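# Hang a picture by its back wire on two wall hooks

## Task

Put the picture onto the two wall hooks so that its back wire rests on them, with the picture upright, its front facing out from the wall and its top edge level; letting it drop onto the hooks counts as a failure.

## Robot and tools

Robot: two arms, left_arm and right_arm, each ending in a two-finger gripper. Their bases (calibrated, scene frame) are left_arm at (+0.042, +0.324, 0) m, quat_wxyz (+1.000, 0, 0, +0.012), and right_arm at (+0.039, -0.281, 0) m, quat_wxyz (+1.000, 0, 0, +0.012 for left; +0.021 for right). A camera stand is fixed to the floor behind them. Loose objects may occasionally get a small shove from outside.

Frame: the scene frame has its origin at table-top height, halfway between the nominal bases; +x points out over the table, +z up, and left_arm is on the +y side (arm names do not match image sides). Reported end_effector_position (m) and end_effector_quat_wxyz use this frame. The gripper's fingers point along its own +z and close along its own y; the reported point sits between the pads, just under 1 cm behind the tips. Reported poses can be off by a few cm, more at long reach.

Row format (shared by execute_actions and move): 14 numbers in [-1, 1], always both arms: left_arm dx, dy, dz, rx, ry, rz, opening, then right_arm the same seven. dx..rz are offsets, along scene axes, from that arm's Hand target as it stood when the action or move began (not from the previous row); rotation turns about the Hand target position, and rx, ry, rz form one rotation vector. Scale: 1.0 = 0.6 m or 180 degrees. A translation longer than 1.0 may be shortened. Opening is absolute, not an offset: +1 fully open (about 87 mm pad gap), +0.5 about 69, 0 about 43, -0.5 about 18, -1 closed. Sending 0 for an arm's six pose numbers re-commands its current Hand target; a 0 in the opening slot is a real command (about 43 mm), so to leave a gripper alone resend its present command (see Tool commands).

execute_actions(actions, cameras): actions is a list of actions; each action is a table of up to 15 rows, one per 1/30 s step, and a short table repeats its last row to fill 15 steps. Images come back only for an empty actions list or when cameras names them (["all"], names, [] for none). An empty list also reports the scene number and task.

move(target, speed, blend, opening_speed, blocking, cameras): straight-line paths to target, one 14-number row or a list of up to 15 rows, all offsets counted from the same starting Hand targets. speed in m/s, 0.002 to 2.9, default 0.25 (turns up to twice that in rad/s), one value or one per target. blend in m rounds corners of a list; 0 stops at each. opening_speed (0.2 or more, per second on the -1..+1 scale) ramps fingers. Paths last at least 0.5 s and are cut off at 10 s. A new opening on a later target is applied after arrival when everything is still. Paths ignore obstacles and the other arm; grippers lag and overshoot more when fast or when the arm is almost straight. Avoid paths passing near an arm's own base (go around it). blocking=false returns after about 0.5 s while motion continues. The result adds a move: line: done (within 10 mm and 2 degrees), off_target, moving, held or fault, plus limits such as paced (pose clipped) or held (steps withheld).

wait(seconds 0 to 10): lets time pass holding commands; returns early if a running move ends. stop: brakes a running move (needs room when fast). zoom_image(camera, region [x0, y0, x1, y1] pixels, at most 504x504): closer look at the newest image of cam_head_left, cam_head_right, cam_left_wrist or cam_right_wrist (each 896x504). finished_scene(scene): ends the current scene irreversibly; the picture must stay hung without the robot.

Results: Hand target is the last commanded pose after clipping (orientation is clipped to within 40 degrees of the measured one each step); the gripper often settles short of it, and only a new command closes that gap, so send the remaining distance as an offset. grip_measured is on the opening scale; to grip, command about 0.04 below the reading at first contact (less for a lighter hold); readings may be off by about 1 mm. Joint positions list waist, shoulder, elbow, wrist pitch, wrist yaw, wrist roll, then gripper 0..1; Joint torques include the arm's weight, with offsets and noise, and joints 1-3 wrap at ±28 N m. Joint velocities may be shown as within noise. Step readings list some positions during actions. Camera calibration lines give K and T_world_to_cam; head cameras share a rigid bar; wrist camera poses come from joint readings and may lag.

Cautions: friction and weight can leave the gripper low, short or tilted, and small moves may misfire; check position and orientation after each move and correct tilt. An arm blocked by something keeps pushing until commanded back past its gripper. Do not drop the picture, release it while moving, or let anything leave the table. Avoid hard hits on fixtures and any contact between the two arms' grippers, housings or wrist cameras, including one gripper closing on the other's fingers; the clearance check does not prevent these. Avoid strain on camera cables. Motors heat when holding loads, stretched out or pushing: MOTOR HOT appears at 75 °C, a fold-away fault at 90 °C, collapse at 100 °C. Joint ranges (rad): waist -2.618 to 3.054, shoulder 0.000 to 3.142, elbow 0.000 to 3.142 (straight at 2.901), wrist pitch -1.571 to 1.571, wrist yaw -1.571 to 1.571, wrist roll -2.094 to 2.094. Prefer smooth, moderate-speed motion.

Each tool is called after "Emit:" by a JSON object that holds its "api" and its "payload".

## Session

Emit:
{"api": "execute_actions", "payload": {"actions": []}}

Scene clock: 0.00 s.
left_arm: end_effector_position=(+0.3926, +0.0402, +0.2742) grip_measured=+1.000 end_effector_quat_wxyz=(+0.491, -0.004, +0.861, -0.131) | right_arm: end_effector_position=(+0.3465, -0.1424, +0.3003) grip_measured=+0.998 end_effector_quat_wxyz=(+0.551, +0.009, +0.832, +0.072)
Joint positions: left_arm=[-0.843 1.571 1.56 -0.568 -0.485 -0.561 1] | right_arm=[0.571 1.086 1.211 -0.566 0.453 0.345 0.999]
Joint velocities: within noise
Joint torques (N m): no reading
Heat: left arm: 28 °C; right arm: 28 °C.
Hand target: left_arm +0.3927, +0.0404, +0.2807; +0.495, -0.006, +0.858, -0.135 | right_arm +0.3462, -0.1427, +0.3040; +0.553, +0.010, +0.830, +0.074
Tool commands: left_gripper/opening=+1.0 right_gripper/opening=+1.0

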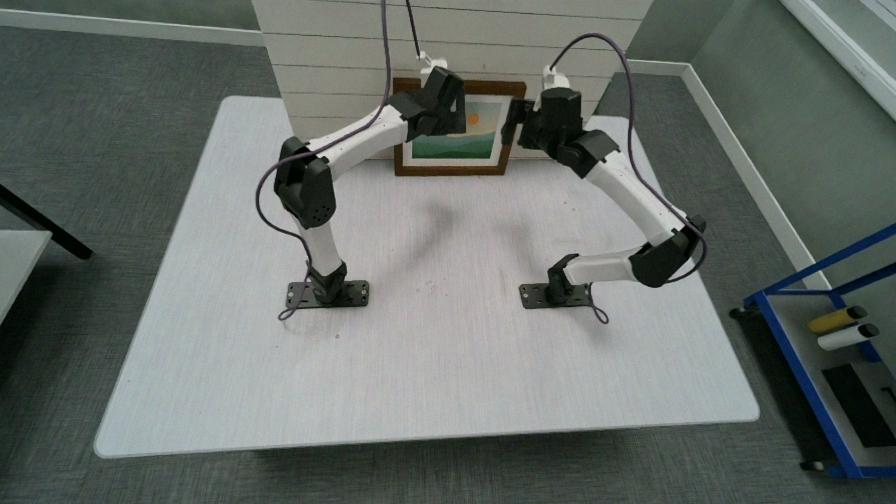

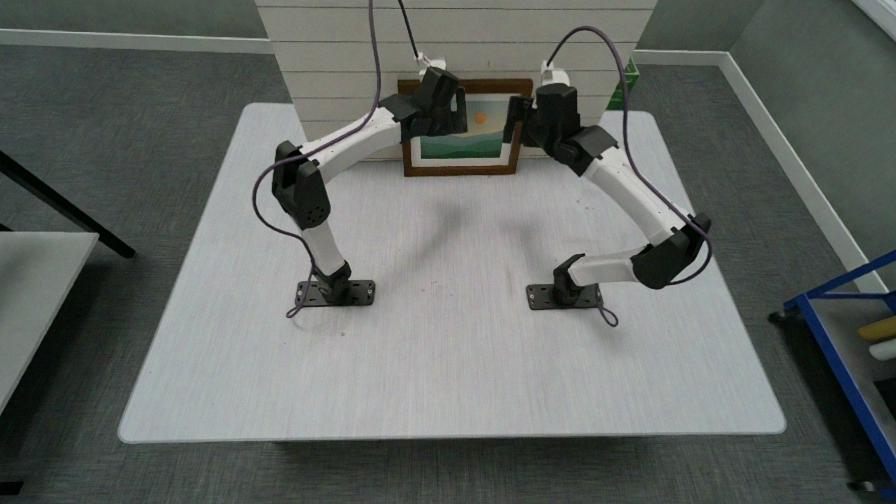

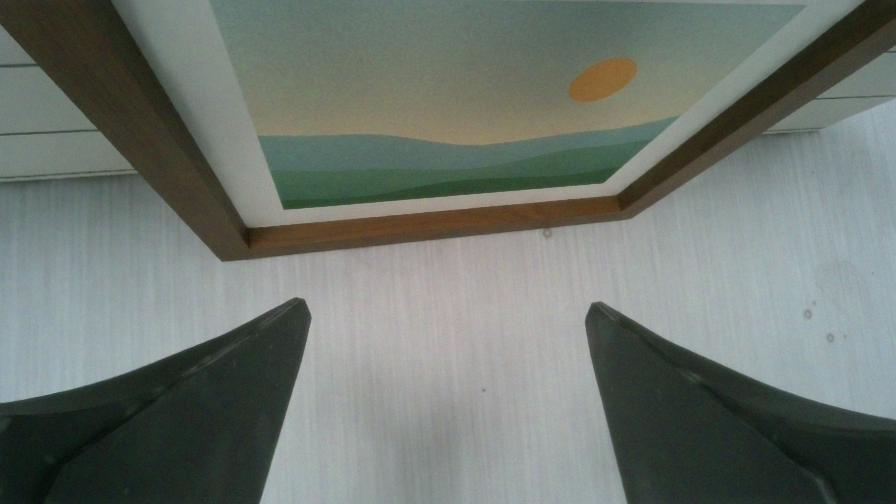

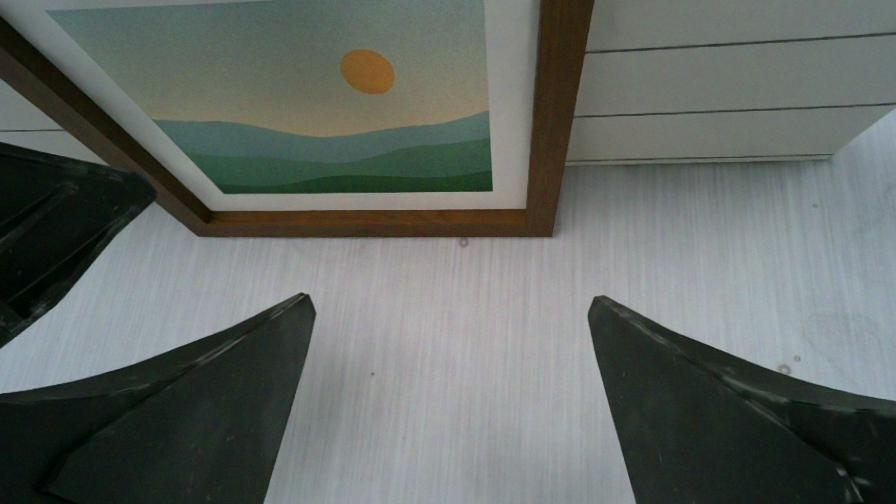

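Emit:
{"api": "move", "payload": {"target": [-0.25,0.2,0.15,0,-0.28,0,1,-0.2,-0.15,0.12,0,-0.28,0,1], "cameras": ["all"]}}

Scene clock: 5.60 s.
left_arm: end_effector_position=(+0.2436, +0.1622, +0.3731) grip_measured=+1.000 end_effector_quat_wxyz=(+0.814, +0.051, +0.565, -0.125) | right_arm: end_effector_position=(+0.2246, -0.2325, +0.3788) grip_measured=+0.998 end_effector_quat_wxyz=(+0.856, -0.028, +0.511, +0.076)
Joint positions: left_arm=[-1.353 0.661 0.529 0.815 -0.973 0.53 1] | right_arm=[0.976 0.124 0.463 0.361 0.742 -0.483 0.999]
Joint torques (N m): left_arm=[-0.76 1.11 7.21 1.39 0.2 0.05] | right_arm=[0.43 4 5.35 1.31 -0.13 0.01]
Heat: left arm: 29 °C; right arm: 28 °C.
Hand target: left_arm +0.2427, +0.1604, +0.3707; +0.814, +0.052, +0.565, -0.125 | right_arm +0.2262, -0.2327, +0.3759; +0.854, -0.023, +0.515, +0.071
Off the commanded pose: left_arm 0.003 m, 0 deg | right_arm 0.003 m, 1 deg.
move: done
camera_calibration:
cam_left_wrist: T_world_to_cam=[[-0.243868, -0.967027, 0.0733981, 0.186144], [-0.500438, 0.0606507, -0.863645, 0.454816], [0.830717, -0.247347, -0.498728, 0.166878], [0, 0, 0, 1]] pos_world=[0.134374, 0.193698, 0.462364]
cam_right_wrist: T_world_to_cam=[[0.162719, -0.986658, -0.00537697, -0.265454], [-0.325583, -0.0485489, -0.944266, 0.444275], [0.931407, 0.155401, -0.329138, 0.097328], [0, 0, 0, 1]] pos_world=[0.0971909, -0.255468, 0.450121]

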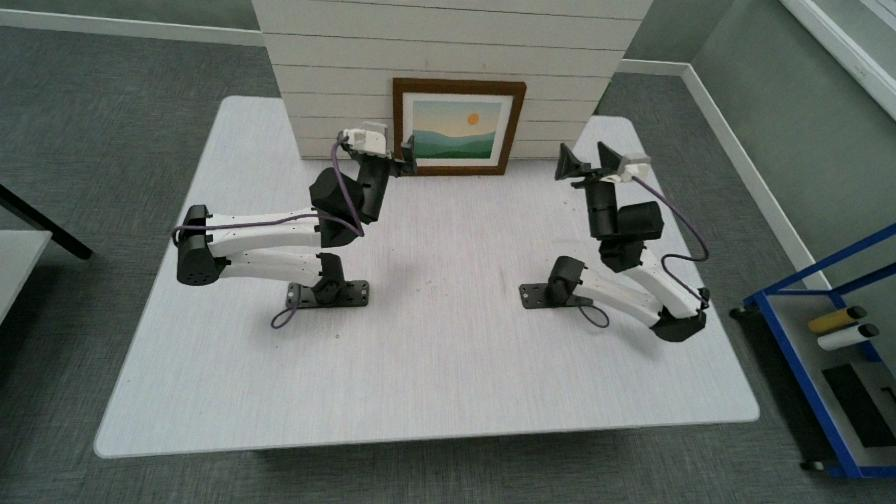

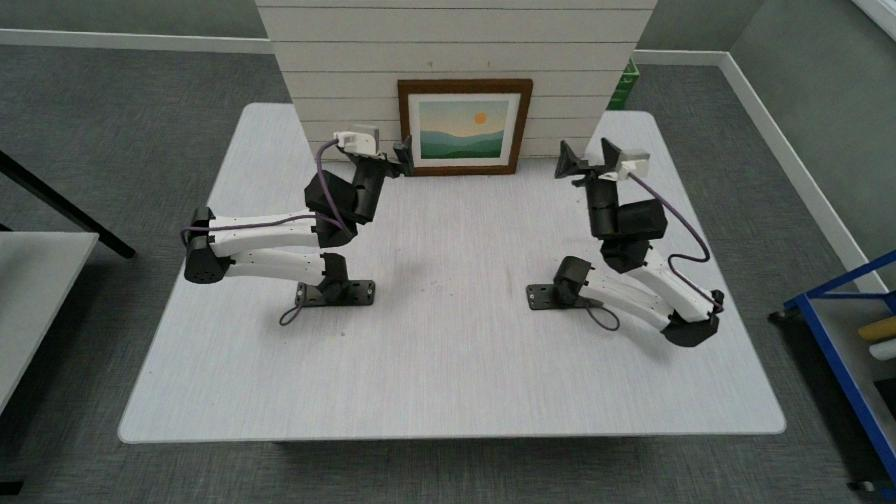

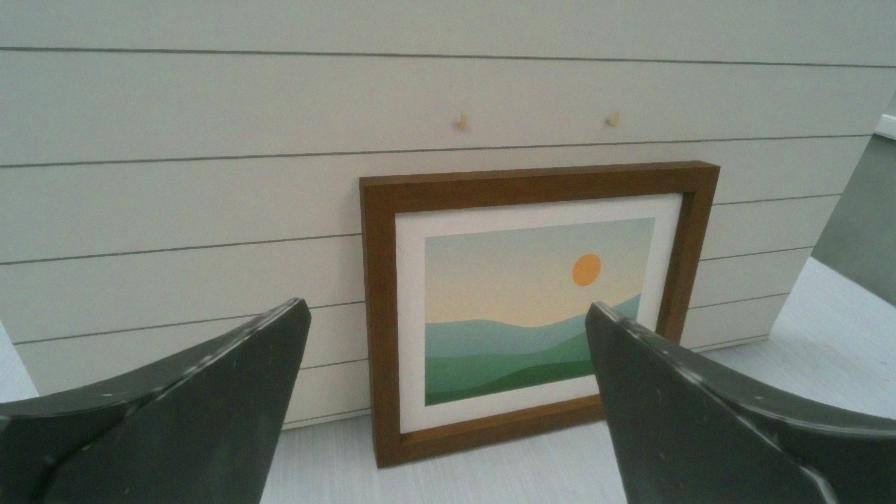

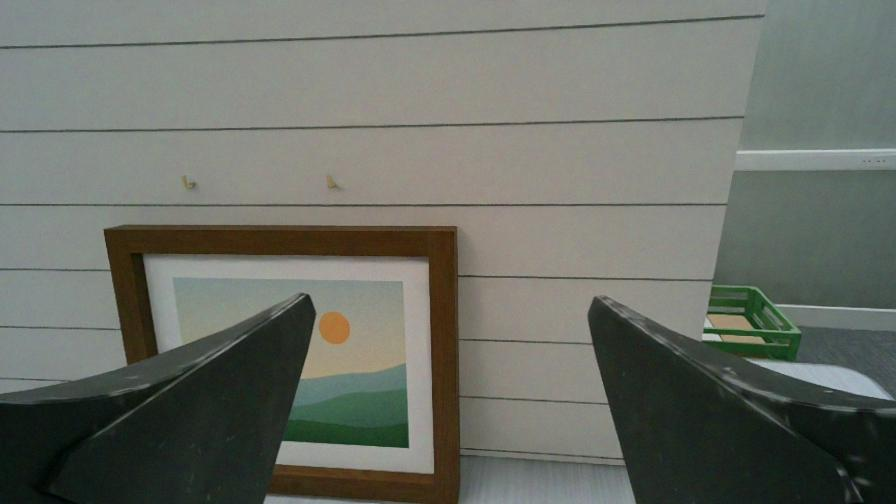

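Emit:
{"api": "move", "payload": {"target": [0.262,0.016,-0.251,0.0389,0.1574,0.0783,1,0.29,0.121,-0.26,-0.025,0.199,-0.0415,1], "cameras": ["all"]}}

Scene clock: 16.30 s.
left_arm: end_effector_position=(+0.3953, +0.1714, +0.2129) grip_measured=+1.000 end_effector_quat_wxyz=(+0.653, +0.009, +0.757, +0.008) | right_arm: end_effector_position=(+0.3959, -0.1637, +0.2112) grip_measured=+0.998 end_effector_quat_wxyz=(+0.651, -0.005, +0.759, -0.014)
Joint positions: left_arm=[-0.715 1.203 0.698 0.314 -0.681 -0.098 1] | right_arm=[0.522 1.128 0.65 0.295 0.572 0.072 0.999]
Joint torques (N m): left_arm=[0.84 -3.25 10.95 1.81 -0.03 -0.11] | right_arm=[-0.98 -2.93 10.73 1.95 -0.16 0.25]
Heat: left arm: 30 °C; right arm: 29 °C.
Hand target: left_arm +0.3999, +0.1699, +0.2201; +0.655, +0.000, +0.755, +0.000 | right_arm +0.4002, -0.1601, +0.2201; +0.656, +0.001, +0.755, +0.000
Off the commanded pose: left_arm 0.009 m, 1 deg | right_arm 0.010 m, 2 deg.
move: done
camera_calibration:
cam_left_wrist: T_world_to_cam=[[0.0196641, -0.999624, -0.0191189, 0.164972], [-0.859328, -0.00712366, -0.511375, 0.470299], [0.511047, 0.0264851, -0.859145, 0.119361], [0, 0, 0, 1]] pos_world=[0.339898, 0.165099, 0.346202]
cam_right_wrist: T_world_to_cam=[[0.00812954, -0.998946, 0.0451681, -0.177789], [-0.833233, -0.0317405, -0.552011, 0.466077], [0.552863, -0.0331479, -0.832613, 0.0972613], [0, 0, 0, 1]] pos_world=[0.336024, -0.159584, 0.346291]

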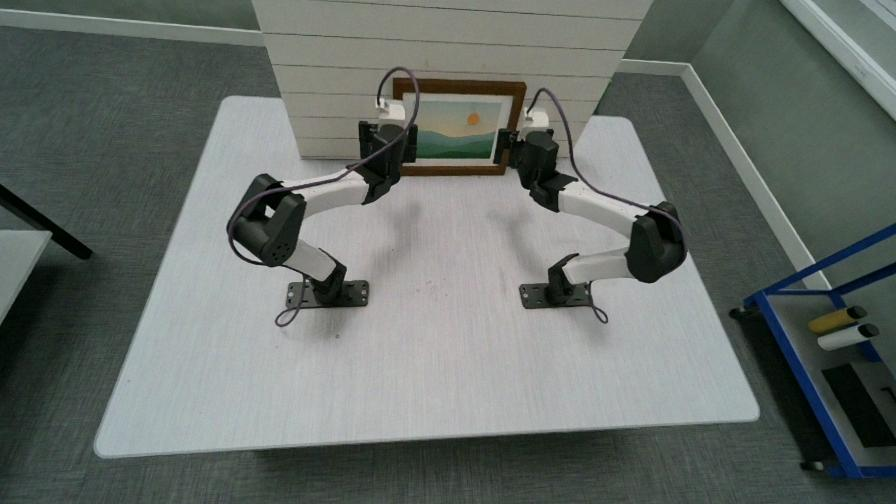

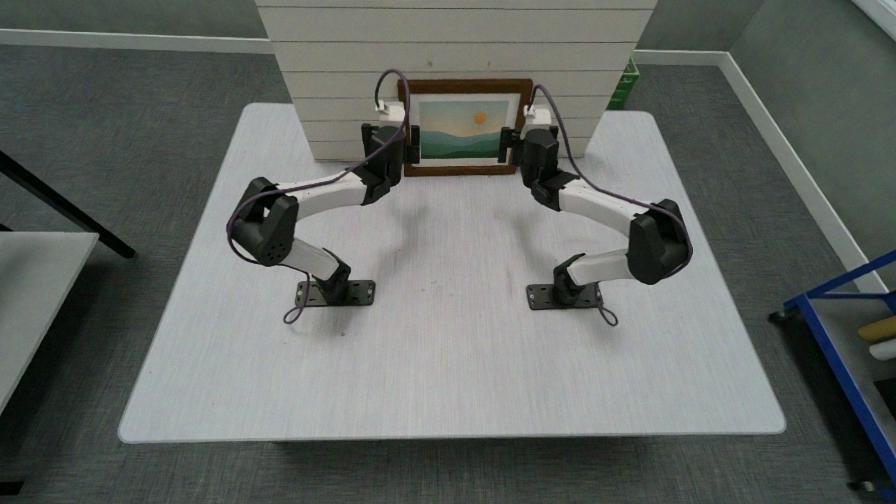

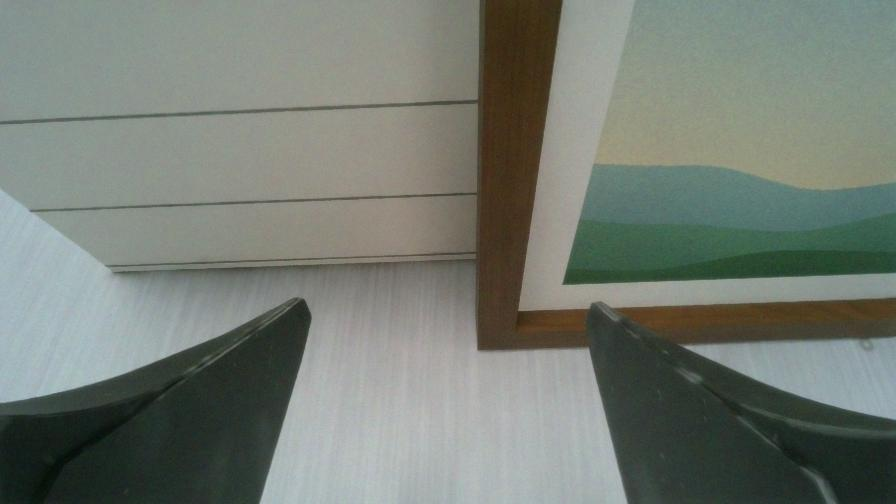

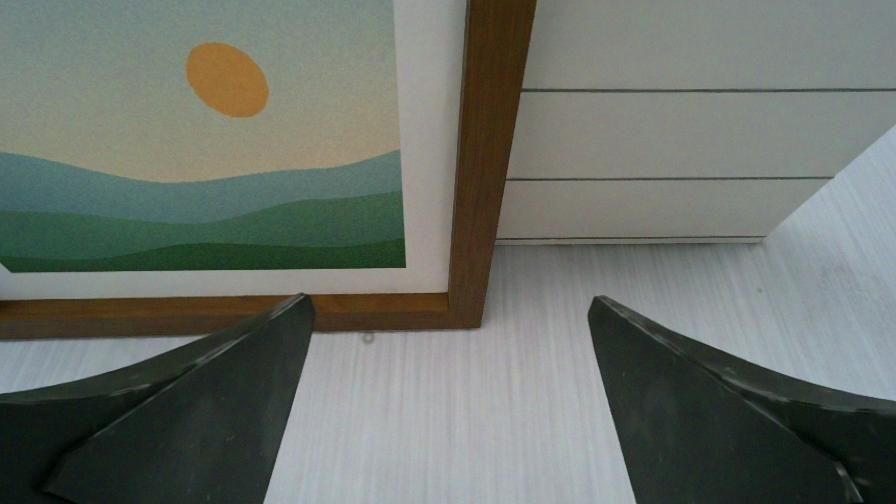

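Emit:
{"api": "move", "payload": {"target": [0.083,-0.04,0,0,0,0,0.3,0.083,-0.03,0,0,0,0,0.3], "speed": 0.12, "cameras": ["cam_head_right","cam_left_wrist","cam_right_wrist"]}}

Scene clock: 19.33 s.
left_arm: end_effector_position=(+0.4413, +0.1491, +0.2084) grip_measured=+0.300 end_effector_quat_wxyz=(+0.644, +0.011, +0.765, +0.011) | right_arm: end_effector_position=(+0.4424, -0.1818, +0.2081) grip_measured=+0.300 end_effector_quat_wxyz=(+0.644, +0.002, +0.765, -0.010)
Joint positions: left_arm=[-0.672 1.423 0.863 0.345 -0.639 -0.098 0.65] | right_arm=[0.363 1.281 0.746 0.347 0.417 0.065 0.65]
Joint torques (N m): left_arm=[0.8 -4.59 10.89 2.22 -0.03 -0.06] | right_arm=[-0.85 -3.63 10.76 2.27 -0.21 0.03]
Heat: left arm: 31 °C; right arm: 29 °C.
Hand target: left_arm +0.4497, +0.1459, +0.2201; +0.655, +0.000, +0.755, +0.000 | right_arm +0.4500, -0.1780, +0.2202; +0.656, +0.001, +0.755, +0.000
Off the commanded pose: left_arm 0.015 m, 2 deg | right_arm 0.015 m, 2 deg.
move: off_target (left_arm, right_arm)
camera_calibration:
cam_left_wrist: T_world_to_cam=[[0.0206861, -0.999402, -0.0277139, 0.14308], [-0.871574, -0.00444561, -0.490243, 0.507962], [0.489827, 0.034296, -0.871145, 0.103296], [0, 0, 0, 1]] pos_world=[0.38917, 0.14171, 0.342976]
cam_right_wrist: T_world_to_cam=[[0.00347754, -0.999552, 0.0297292, -0.191077], [-0.84363, -0.0188947, -0.536593, 0.506196], [0.536914, -0.0232144, -0.843317, 0.0794773], [0, 0, 0, 1]] pos_world=[0.385034, -0.179582, 0.344326]
Images, in order (width x height): cam_head_right 896x504, cam_left_wrist 896x504, cam_right_wrist 896x504.

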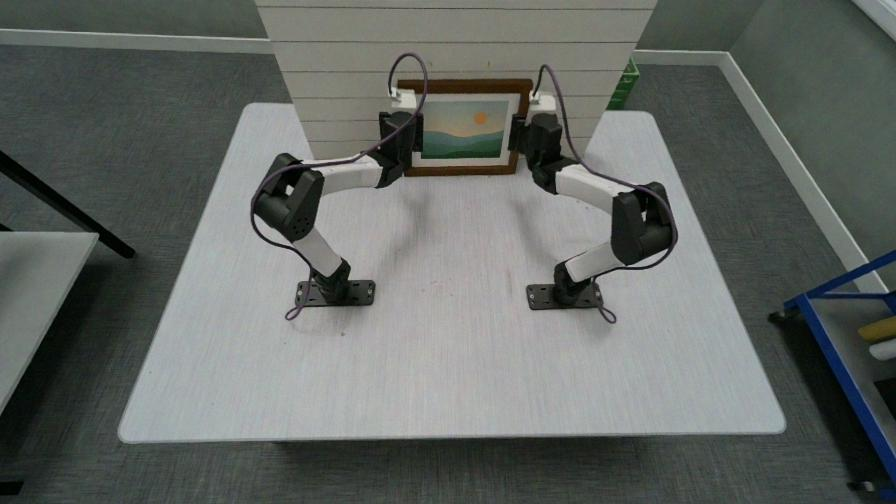

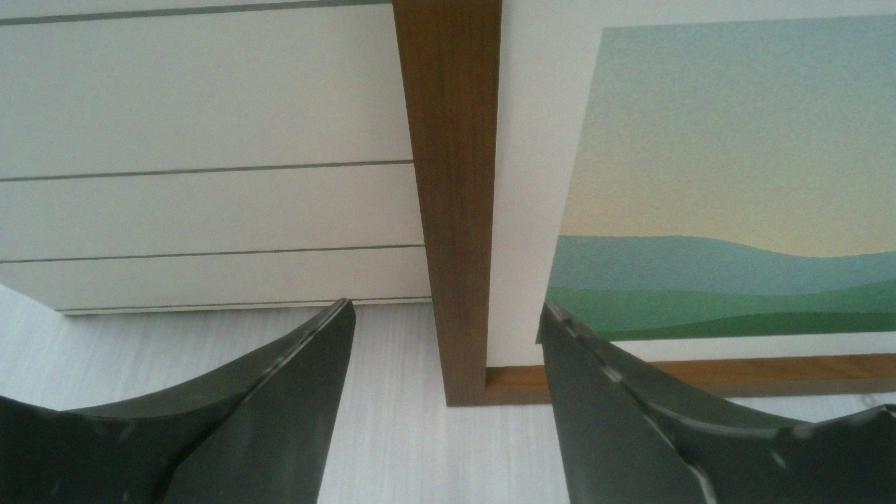

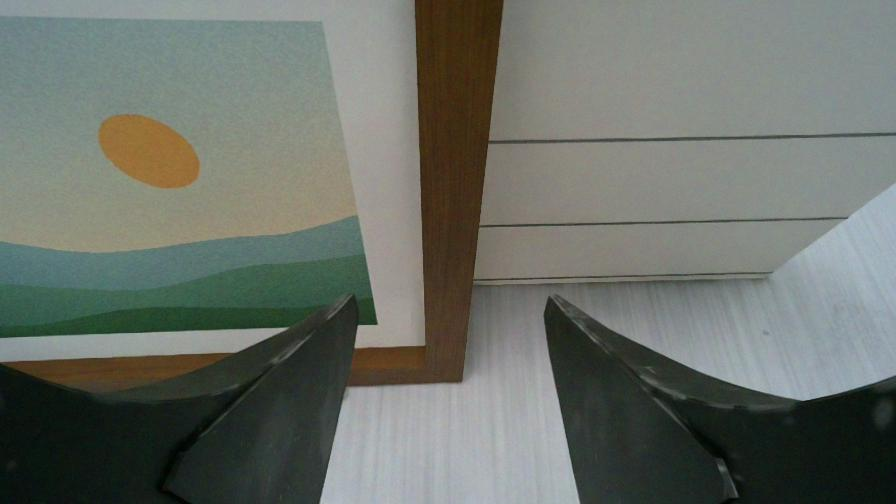

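Emit:
{"api": "move", "payload": {"target": [0.05,-0.004,0,0,0,0,0.3,0.05,-0.004,0,0,0,0,0.3], "speed": 0.05, "cameras": ["cam_left_wrist","cam_right_wrist"]}}

Scene clock: 21.50 s.
left_arm: end_effector_position=(+0.4710, +0.1461, +0.2090) grip_measured=+0.300 end_effector_quat_wxyz=(+0.643, +0.006, +0.765, +0.007) | right_arm: end_effector_position=(+0.4719, -0.1837, +0.2079) grip_measured=+0.300 end_effector_quat_wxyz=(+0.643, +0.002, +0.766, -0.009)
Joint positions: left_arm=[-0.622 1.523 0.954 0.362 -0.591 -0.098 0.65] | right_arm=[0.316 1.394 0.83 0.377 0.37 0.057 0.65]
Joint torques (N m): left_arm=[0.79 -5.37 10.88 2.22 -0.04 0.04] | right_arm=[-0.94 -4.63 10.78 2.26 -0.18 0.02]
Heat: left arm: 31 °C; right arm: 29 °C.
Hand target: left_arm +0.4797, +0.1436, +0.2202; +0.655, +0.000, +0.755, +0.000 | right_arm +0.4800, -0.1805, +0.2202; +0.656, +0.001, +0.755, +0.000
Off the commanded pose: left_arm 0.014 m, 2 deg | right_arm 0.015 m, 2 deg.
move: off_target (left_arm, right_arm)
camera_calibration:
cam_left_wrist: T_world_to_cam=[[0.0236775, -0.999599, -0.0155626, 0.135472], [-0.871675, -0.01302, -0.489912, 0.535325], [0.489513, 0.0251654, -0.871633, 0.0910041], [0, 0, 0, 1]] pos_world=[0.418874, 0.140097, 0.343693]
cam_right_wrist: T_world_to_cam=[[0.00365095, -0.999587, 0.0285194, -0.19284], [-0.844729, -0.0183461, -0.53488, 0.531213], [0.535182, -0.0221383, -0.844446, 0.0646514], [0, 0, 0, 1]] pos_world=[0.414835, -0.181583, 0.34423]
Images, in order (width x height): cam_left_wrist 896x504, cam_right_wrist 896x504.

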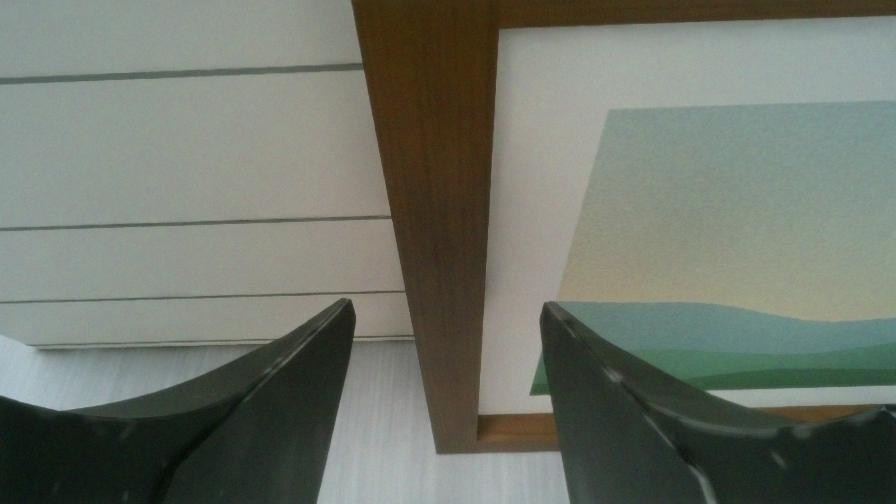

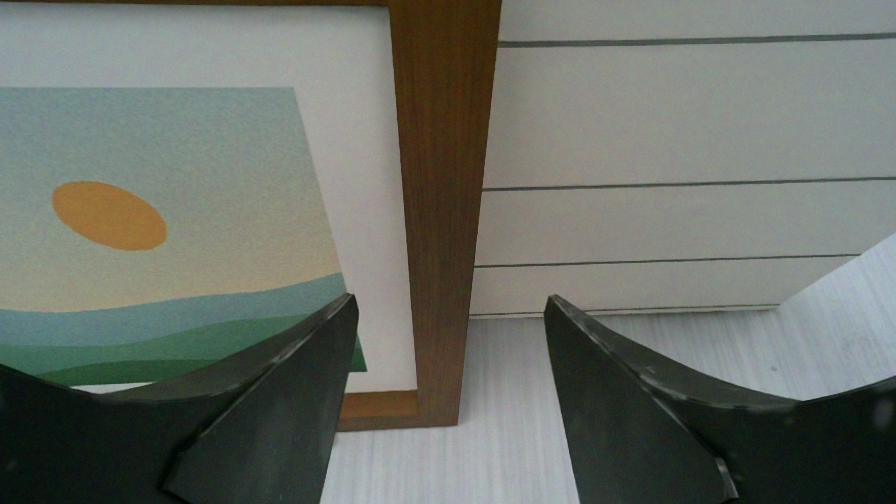

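Emit:
{"api": "move", "payload": {"target": [0.02,0,0,0,0,0,0.3,0.02,0.003,0,0,0,0,0.3], "speed": 0.03, "cameras": ["cam_left_wrist","cam_right_wrist"]}}

Emit:
{"api": "zoom_image", "payload": {"camera": "cam_right_wrist", "region": [300, 200, 600, 460]}}

Emit:
{"api": "zoom_image", "payload": {"camera": "cam_left_wrist", "region": [300, 200, 600, 460]}}

Scene clock: 23.90 s.
left_arm: end_effector_position=(+0.4828, +0.1458, +0.2093) grip_measured=+0.300 end_effector_quat_wxyz=(+0.643, +0.004, +0.766, +0.006) | right_arm: end_effector_position=(+0.4838, -0.1815, +0.2084) grip_measured=+0.300 end_effector_quat_wxyz=(+0.643, +0.002, +0.766, -0.009)
Joint positions: left_arm=[-0.603 1.561 0.991 0.365 -0.572 -0.098 0.65] | right_arm=[0.308 1.442 0.871 0.384 0.362 0.056 0.65]
Joint torques (N m): left_arm=[0.73 -5.67 11.08 2.23 -0.05 0.08] | right_arm=[-0.96 -4.97 10.67 2.28 -0.2 0.03]
Heat: left arm: 32 °C; right arm: 30 °C.
Hand target: left_arm +0.4916, +0.1435, +0.2202; +0.655, +0.000, +0.755, +0.000 | right_arm +0.4920, -0.1786, +0.2201; +0.656, +0.001, +0.755, +0.000
Off the commanded pose: left_arm 0.014 m, 2 deg | right_arm 0.015 m, 2 deg.
move: off_target (left_arm, right_arm)
camera_calibration:
cam_left_wrist: T_world_to_cam=[[0.0245126, -0.999639, -0.0109615, 0.133553], [-0.871797, -0.0160089, -0.489606, 0.54622], [0.489254, 0.0215577, -0.871875, 0.0861394], [0, 0, 0, 1]] pos_world=[0.430775, 0.140392, 0.343999]
cam_right_wrist: T_world_to_cam=[[0.00444347, -0.999606, 0.0277165, -0.190865], [-0.844429, -0.0185974, -0.535344, 0.541473], [0.535648, -0.0210258, -0.844179, 0.0587133], [0, 0, 0, 1]] pos_world=[0.426635, -0.179485, 0.344729]
Images, in order (width x height): cam_left_wrist 896x504, cam_right_wrist 896x504.

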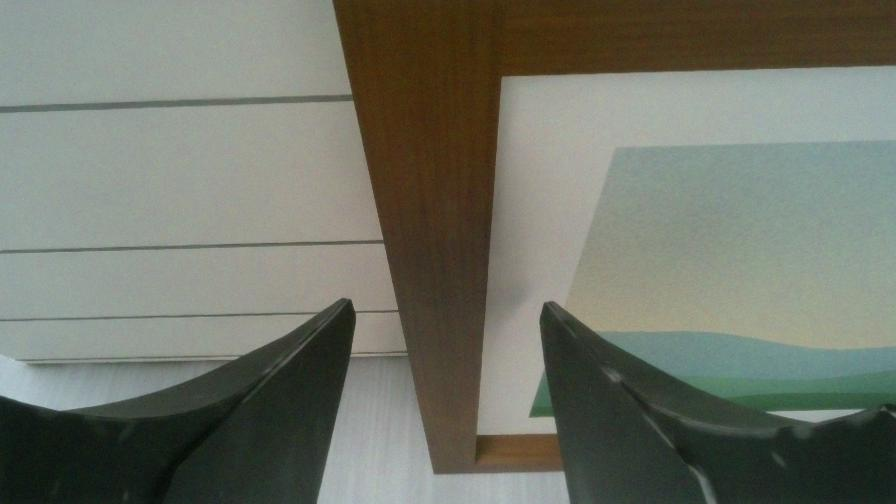

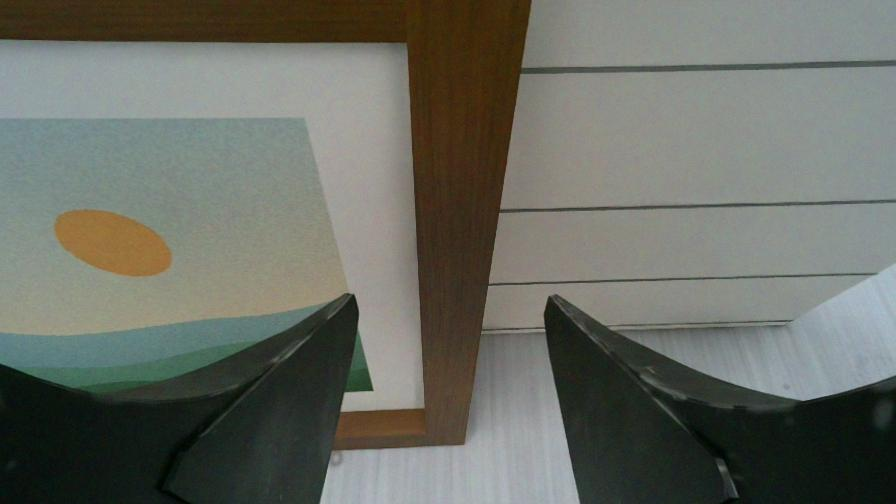

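Scaled by 1.680.

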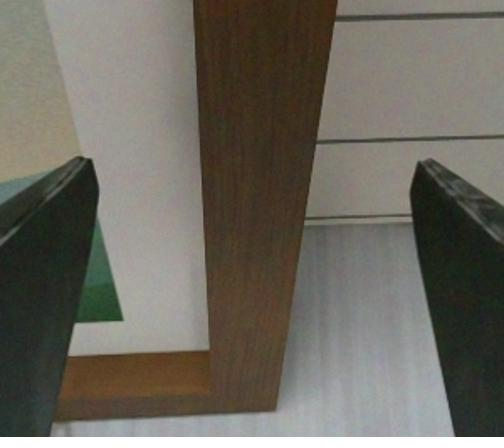

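Scaled by 1.680.

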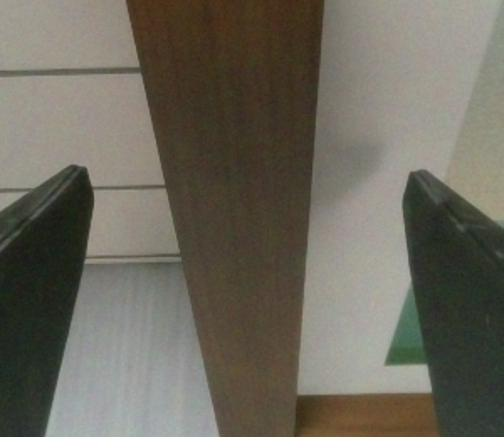

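Emit:
{"api": "move", "payload": {"target": [0.005,0,0,0,0,0,0.3,0.02,0.003,0,0,0,0,0.3], "speed": 0.03, "cameras": ["cam_left_wrist","cam_right_wrist"]}}

Emit:
{"api": "zoom_image", "payload": {"camera": "cam_right_wrist", "region": [300, 200, 600, 460]}}

Emit:
{"api": "zoom_image", "payload": {"camera": "cam_left_wrist", "region": [300, 200, 600, 460]}}

Scene clock: 26.10 s.
left_arm: end_effector_position=(+0.4856, +0.1451, +0.2093) grip_measured=+0.300 end_effector_quat_wxyz=(+0.643, +0.004, +0.766, +0.005) | right_arm: end_effector_position=(+0.4956, -0.1797, +0.2087) grip_measured=+0.300 end_effector_quat_wxyz=(+0.643, +0.003, +0.766, -0.009)
Joint positions: left_arm=[-0.599 1.571 1 0.365 -0.566 -0.098 0.65] | right_arm=[0.3 1.488 0.913 0.39 0.354 0.055 0.65]
Joint torques (N m): left_arm=[1.02 -5.75 10.99 2.24 -0.04 0.09] | right_arm=[-0.96 -5.35 10.65 2.28 -0.23 0.03]
Heat: left arm: 32 °C; right arm: 30 °C.
Hand target: left_arm +0.4947, +0.1437, +0.2202; +0.655, +0.000, +0.755, +0.000 | right_arm +0.5040, -0.1769, +0.2200; +0.656, +0.001, +0.755, +0.000
Off the commanded pose: left_arm 0.014 m, 2 deg | right_arm 0.014 m, 2 deg.
move: off_target (left_arm, right_arm)
camera_calibration:
cam_left_wrist: T_world_to_cam=[[0.0231049, -0.999686, -0.00968655, 0.13326], [-0.871808, -0.0154052, -0.489605, 0.548574], [0.489303, 0.0197571, -0.87189, 0.0850169], [0, 0, 0, 1]] pos_world=[0.433573, 0.13999, 0.344001]
cam_right_wrist: T_world_to_cam=[[0.00419001, -0.999617, 0.027345, -0.188889], [-0.844313, -0.018189, -0.535541, 0.551806], [0.535834, -0.0208438, -0.844066, 0.052542], [0, 0, 0, 1]] pos_world=[0.438534, -0.177685, 0.345029]
Images, in order (width x height): cam_left_wrist 896x504, cam_right_wrist 896x504.

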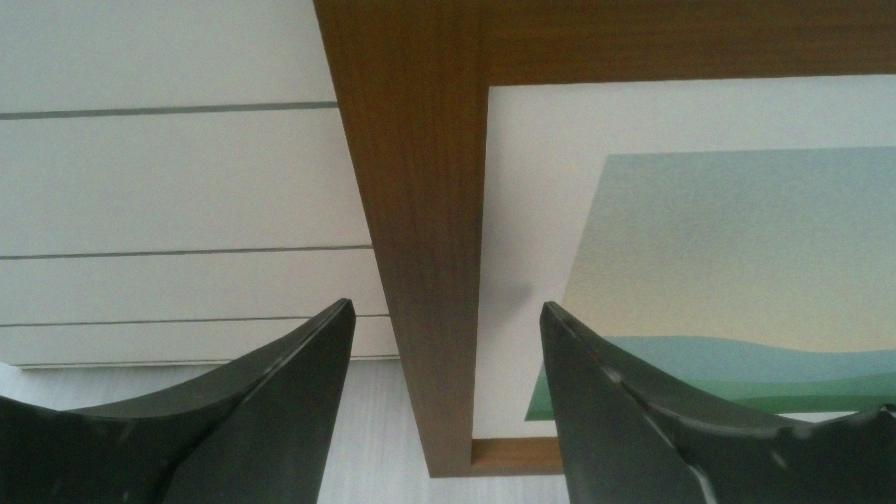

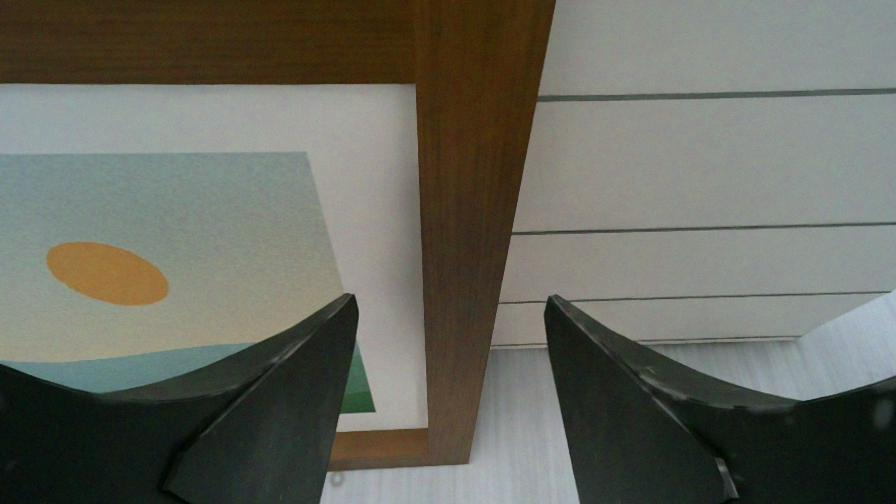

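Scaled by 1.680.

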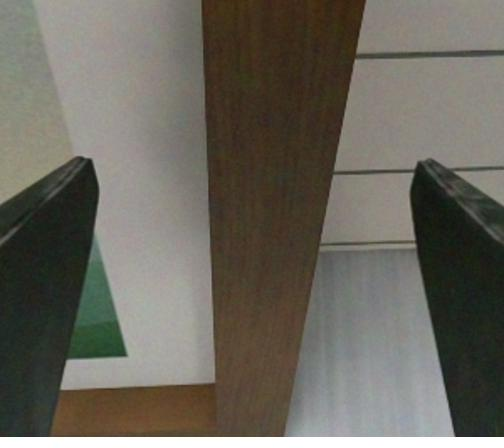

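Scaled by 1.680.

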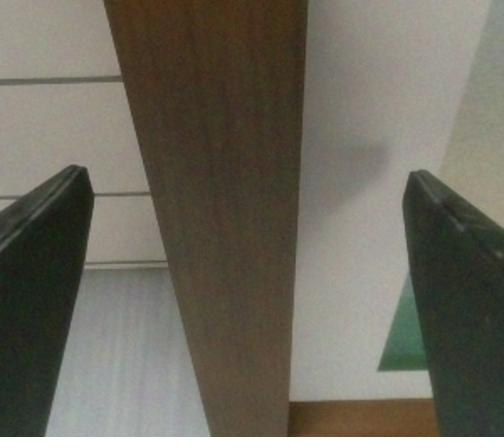

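Emit:
{"api": "move", "payload": {"target": [0.007,0.002,0,0,0,0,0.3,0.013,0,0,0,0,0,0.3], "speed": 0.03, "cameras": ["cam_left_wrist","cam_right_wrist"]}}

Emit:
{"api": "zoom_image", "payload": {"camera": "cam_right_wrist", "region": [300, 200, 600, 460]}}

Emit:
{"api": "zoom_image", "payload": {"camera": "cam_left_wrist", "region": [300, 200, 600, 460]}}

Scene clock: 27.77 s.
left_arm: end_effector_position=(+0.4897, +0.1461, +0.2093) grip_measured=+0.300 end_effector_quat_wxyz=(+0.643, +0.003, +0.766, +0.004) | right_arm: end_effector_position=(+0.5034, -0.1795, +0.2090) grip_measured=+0.300 end_effector_quat_wxyz=(+0.643, +0.003, +0.766, -0.008)
Joint positions: left_arm=[-0.589 1.582 1.011 0.366 -0.557 -0.098 0.65] | right_arm=[0.292 1.516 0.939 0.392 0.346 0.054 0.65]
Joint torques (N m): left_arm=[0.72 -5.79 10.85 2.25 -0.07 0.11] | right_arm=[-0.95 -5.57 10.71 2.28 -0.23 0.03]
Heat: left arm: 33 °C; right arm: 31 °C.
Hand target: left_arm +0.4990, +0.1449, +0.2201; +0.655, +0.000, +0.755, +0.000 | right_arm +0.5118, -0.1768, +0.2202; +0.656, +0.001, +0.755, +0.000
Off the commanded pose: left_arm 0.014 m, 2 deg | right_arm 0.014 m, 2 deg.
move: off_target (left_arm, right_arm)
camera_calibration:
cam_left_wrist: T_world_to_cam=[[0.0236673, -0.999691, -0.00765216, 0.133515], [-0.871957, -0.016898, -0.48929, 0.552425], [0.48901, 0.0182525, -0.872087, 0.083347], [0, 0, 0, 1]] pos_world=[0.437773, 0.141287, 0.344004]
cam_right_wrist: T_world_to_cam=[[0.00416303, -0.999633, 0.0267647, -0.188717], [-0.844, -0.0178673, -0.536045, 0.558505], [0.536327, -0.0203578, -0.843765, 0.0483464], [0, 0, 0, 1]] pos_world=[0.446234, -0.177685, 0.345228]
Images, in order (width x height): cam_left_wrist 896x504, cam_right_wrist 896x504.

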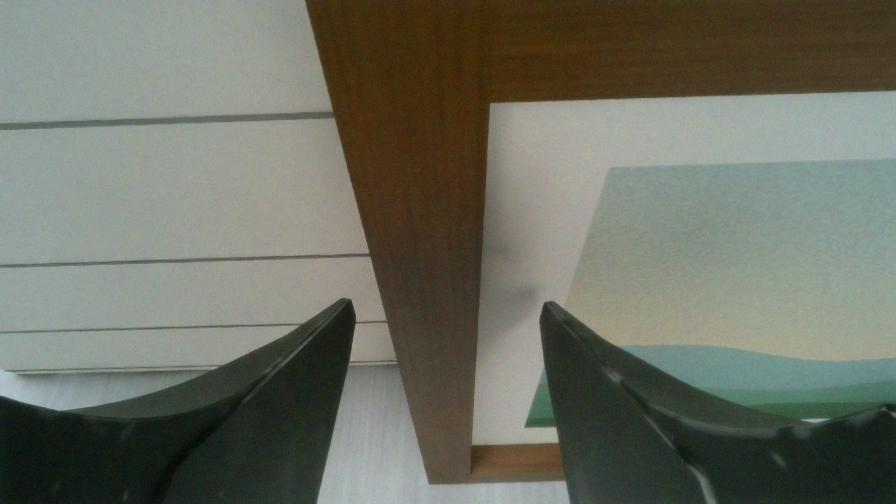

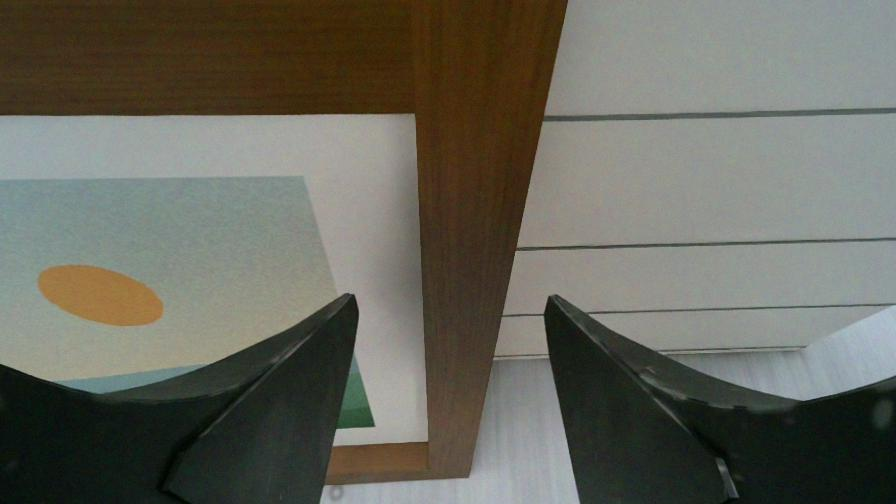

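Scaled by 1.680.

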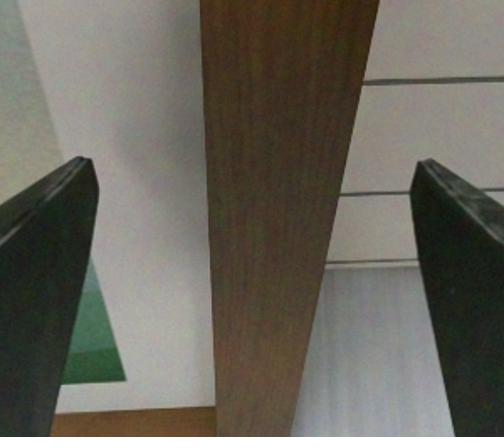

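Scaled by 1.680.

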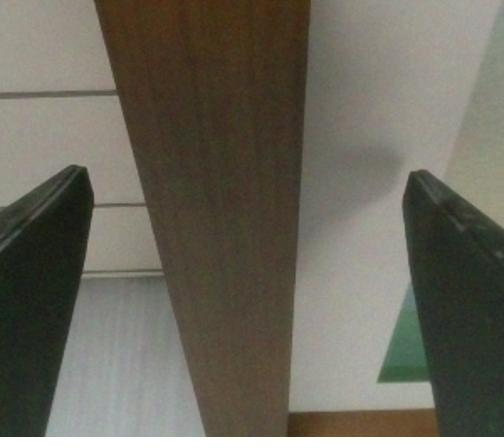

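Emit:
{"api": "move", "payload": {"target": [0.005,-0.002,0,0,0,0,0.3,0.012,0,0,0,0,0,0.3], "speed": 0.03, "cameras": ["cam_left_wrist","cam_right_wrist"]}}

Emit:
{"api": "zoom_image", "payload": {"camera": "cam_right_wrist", "region": [300, 200, 600, 460]}}

Emit:
{"api": "zoom_image", "payload": {"camera": "cam_left_wrist", "region": [300, 200, 600, 460]}}

Scene clock: 29.37 s.
left_arm: end_effector_position=(+0.4924, +0.1442, +0.2096) grip_measured=+0.300 end_effector_quat_wxyz=(+0.643, +0.004, +0.765, +0.003) | right_arm: end_effector_position=(+0.5106, -0.1794, +0.2091) grip_measured=+0.300 end_effector_quat_wxyz=(+0.643, +0.003, +0.766, -0.008)
Joint positions: left_arm=[-0.589 1.593 1.023 0.366 -0.555 -0.098 0.65] | right_arm=[0.285 1.542 0.964 0.394 0.339 0.053 0.65]
Joint torques (N m): left_arm=[1.01 -5.91 10.92 2.24 -0.02 0.11] | right_arm=[-0.96 -5.76 10.71 2.3 -0.21 0.02]
Heat: left arm: 33 °C; right arm: 31 °C.
Hand target: left_arm +0.5019, +0.1436, +0.2202; +0.655, +0.000, +0.755, +0.000 | right_arm +0.5189, -0.1768, +0.2199; +0.655, +0.001, +0.755, +0.000
Off the commanded pose: left_arm 0.014 m, 2 deg | right_arm 0.014 m, 2 deg.
move: off_target (left_arm, right_arm)
camera_calibration:
cam_left_wrist: T_world_to_cam=[[0.0217539, -0.99974, -0.00689113, 0.132242], [-0.871827, -0.0155961, -0.489566, 0.554663], [0.489331, 0.0166579, -0.871939, 0.082402], [0, 0, 0, 1]] pos_world=[0.440371, 0.139485, 0.344305]
cam_right_wrist: T_world_to_cam=[[0.00426443, -0.999637, 0.026591, -0.188639], [-0.844045, -0.017858, -0.535975, 0.564604], [0.536256, -0.0201584, -0.843815, 0.0447943], [0, 0, 0, 1]] pos_world=[0.453334, -0.177585, 0.345428]
Images, in order (width x height): cam_left_wrist 896x504, cam_right_wrist 896x504.

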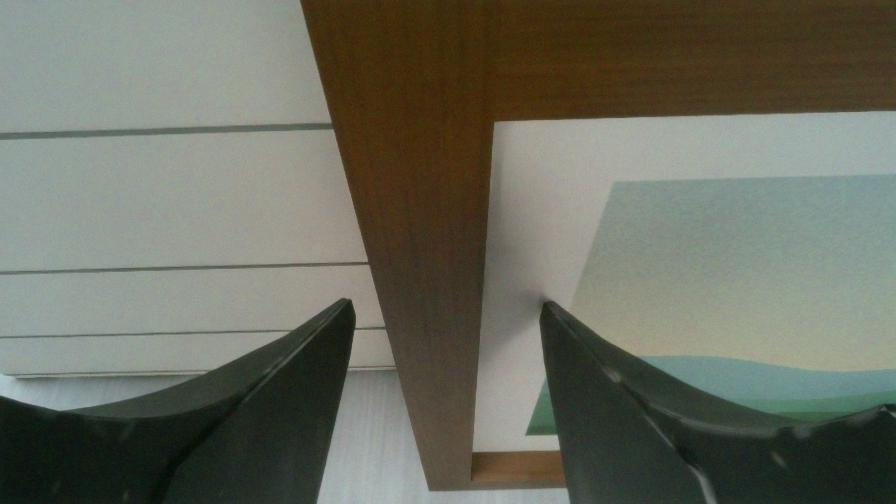

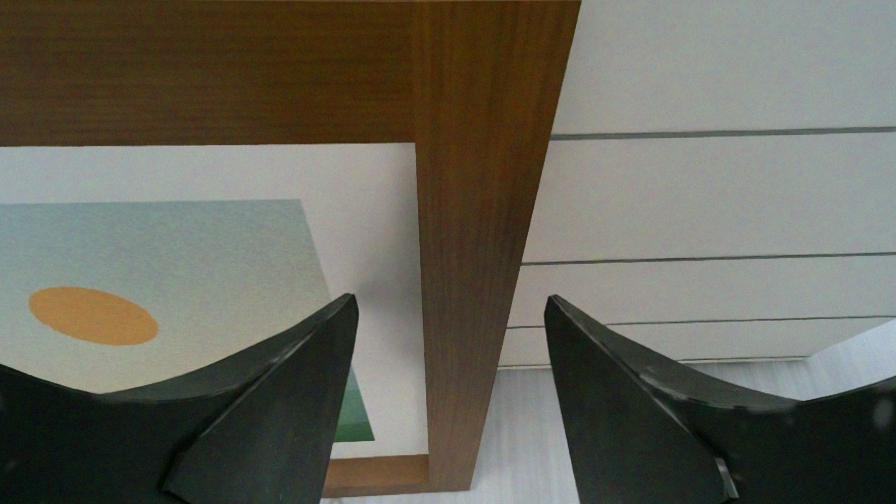

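Scaled by 1.680.

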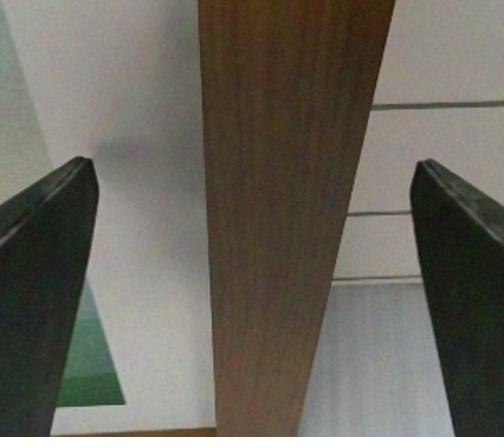

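Scaled by 1.680.

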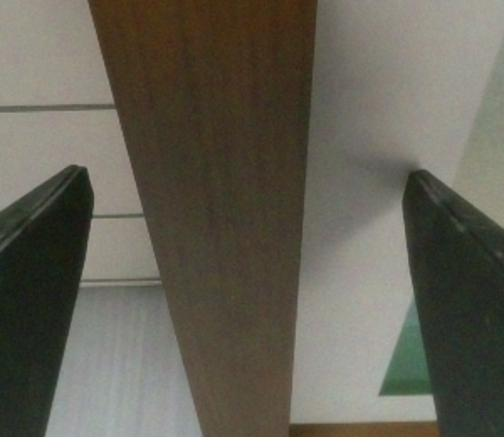

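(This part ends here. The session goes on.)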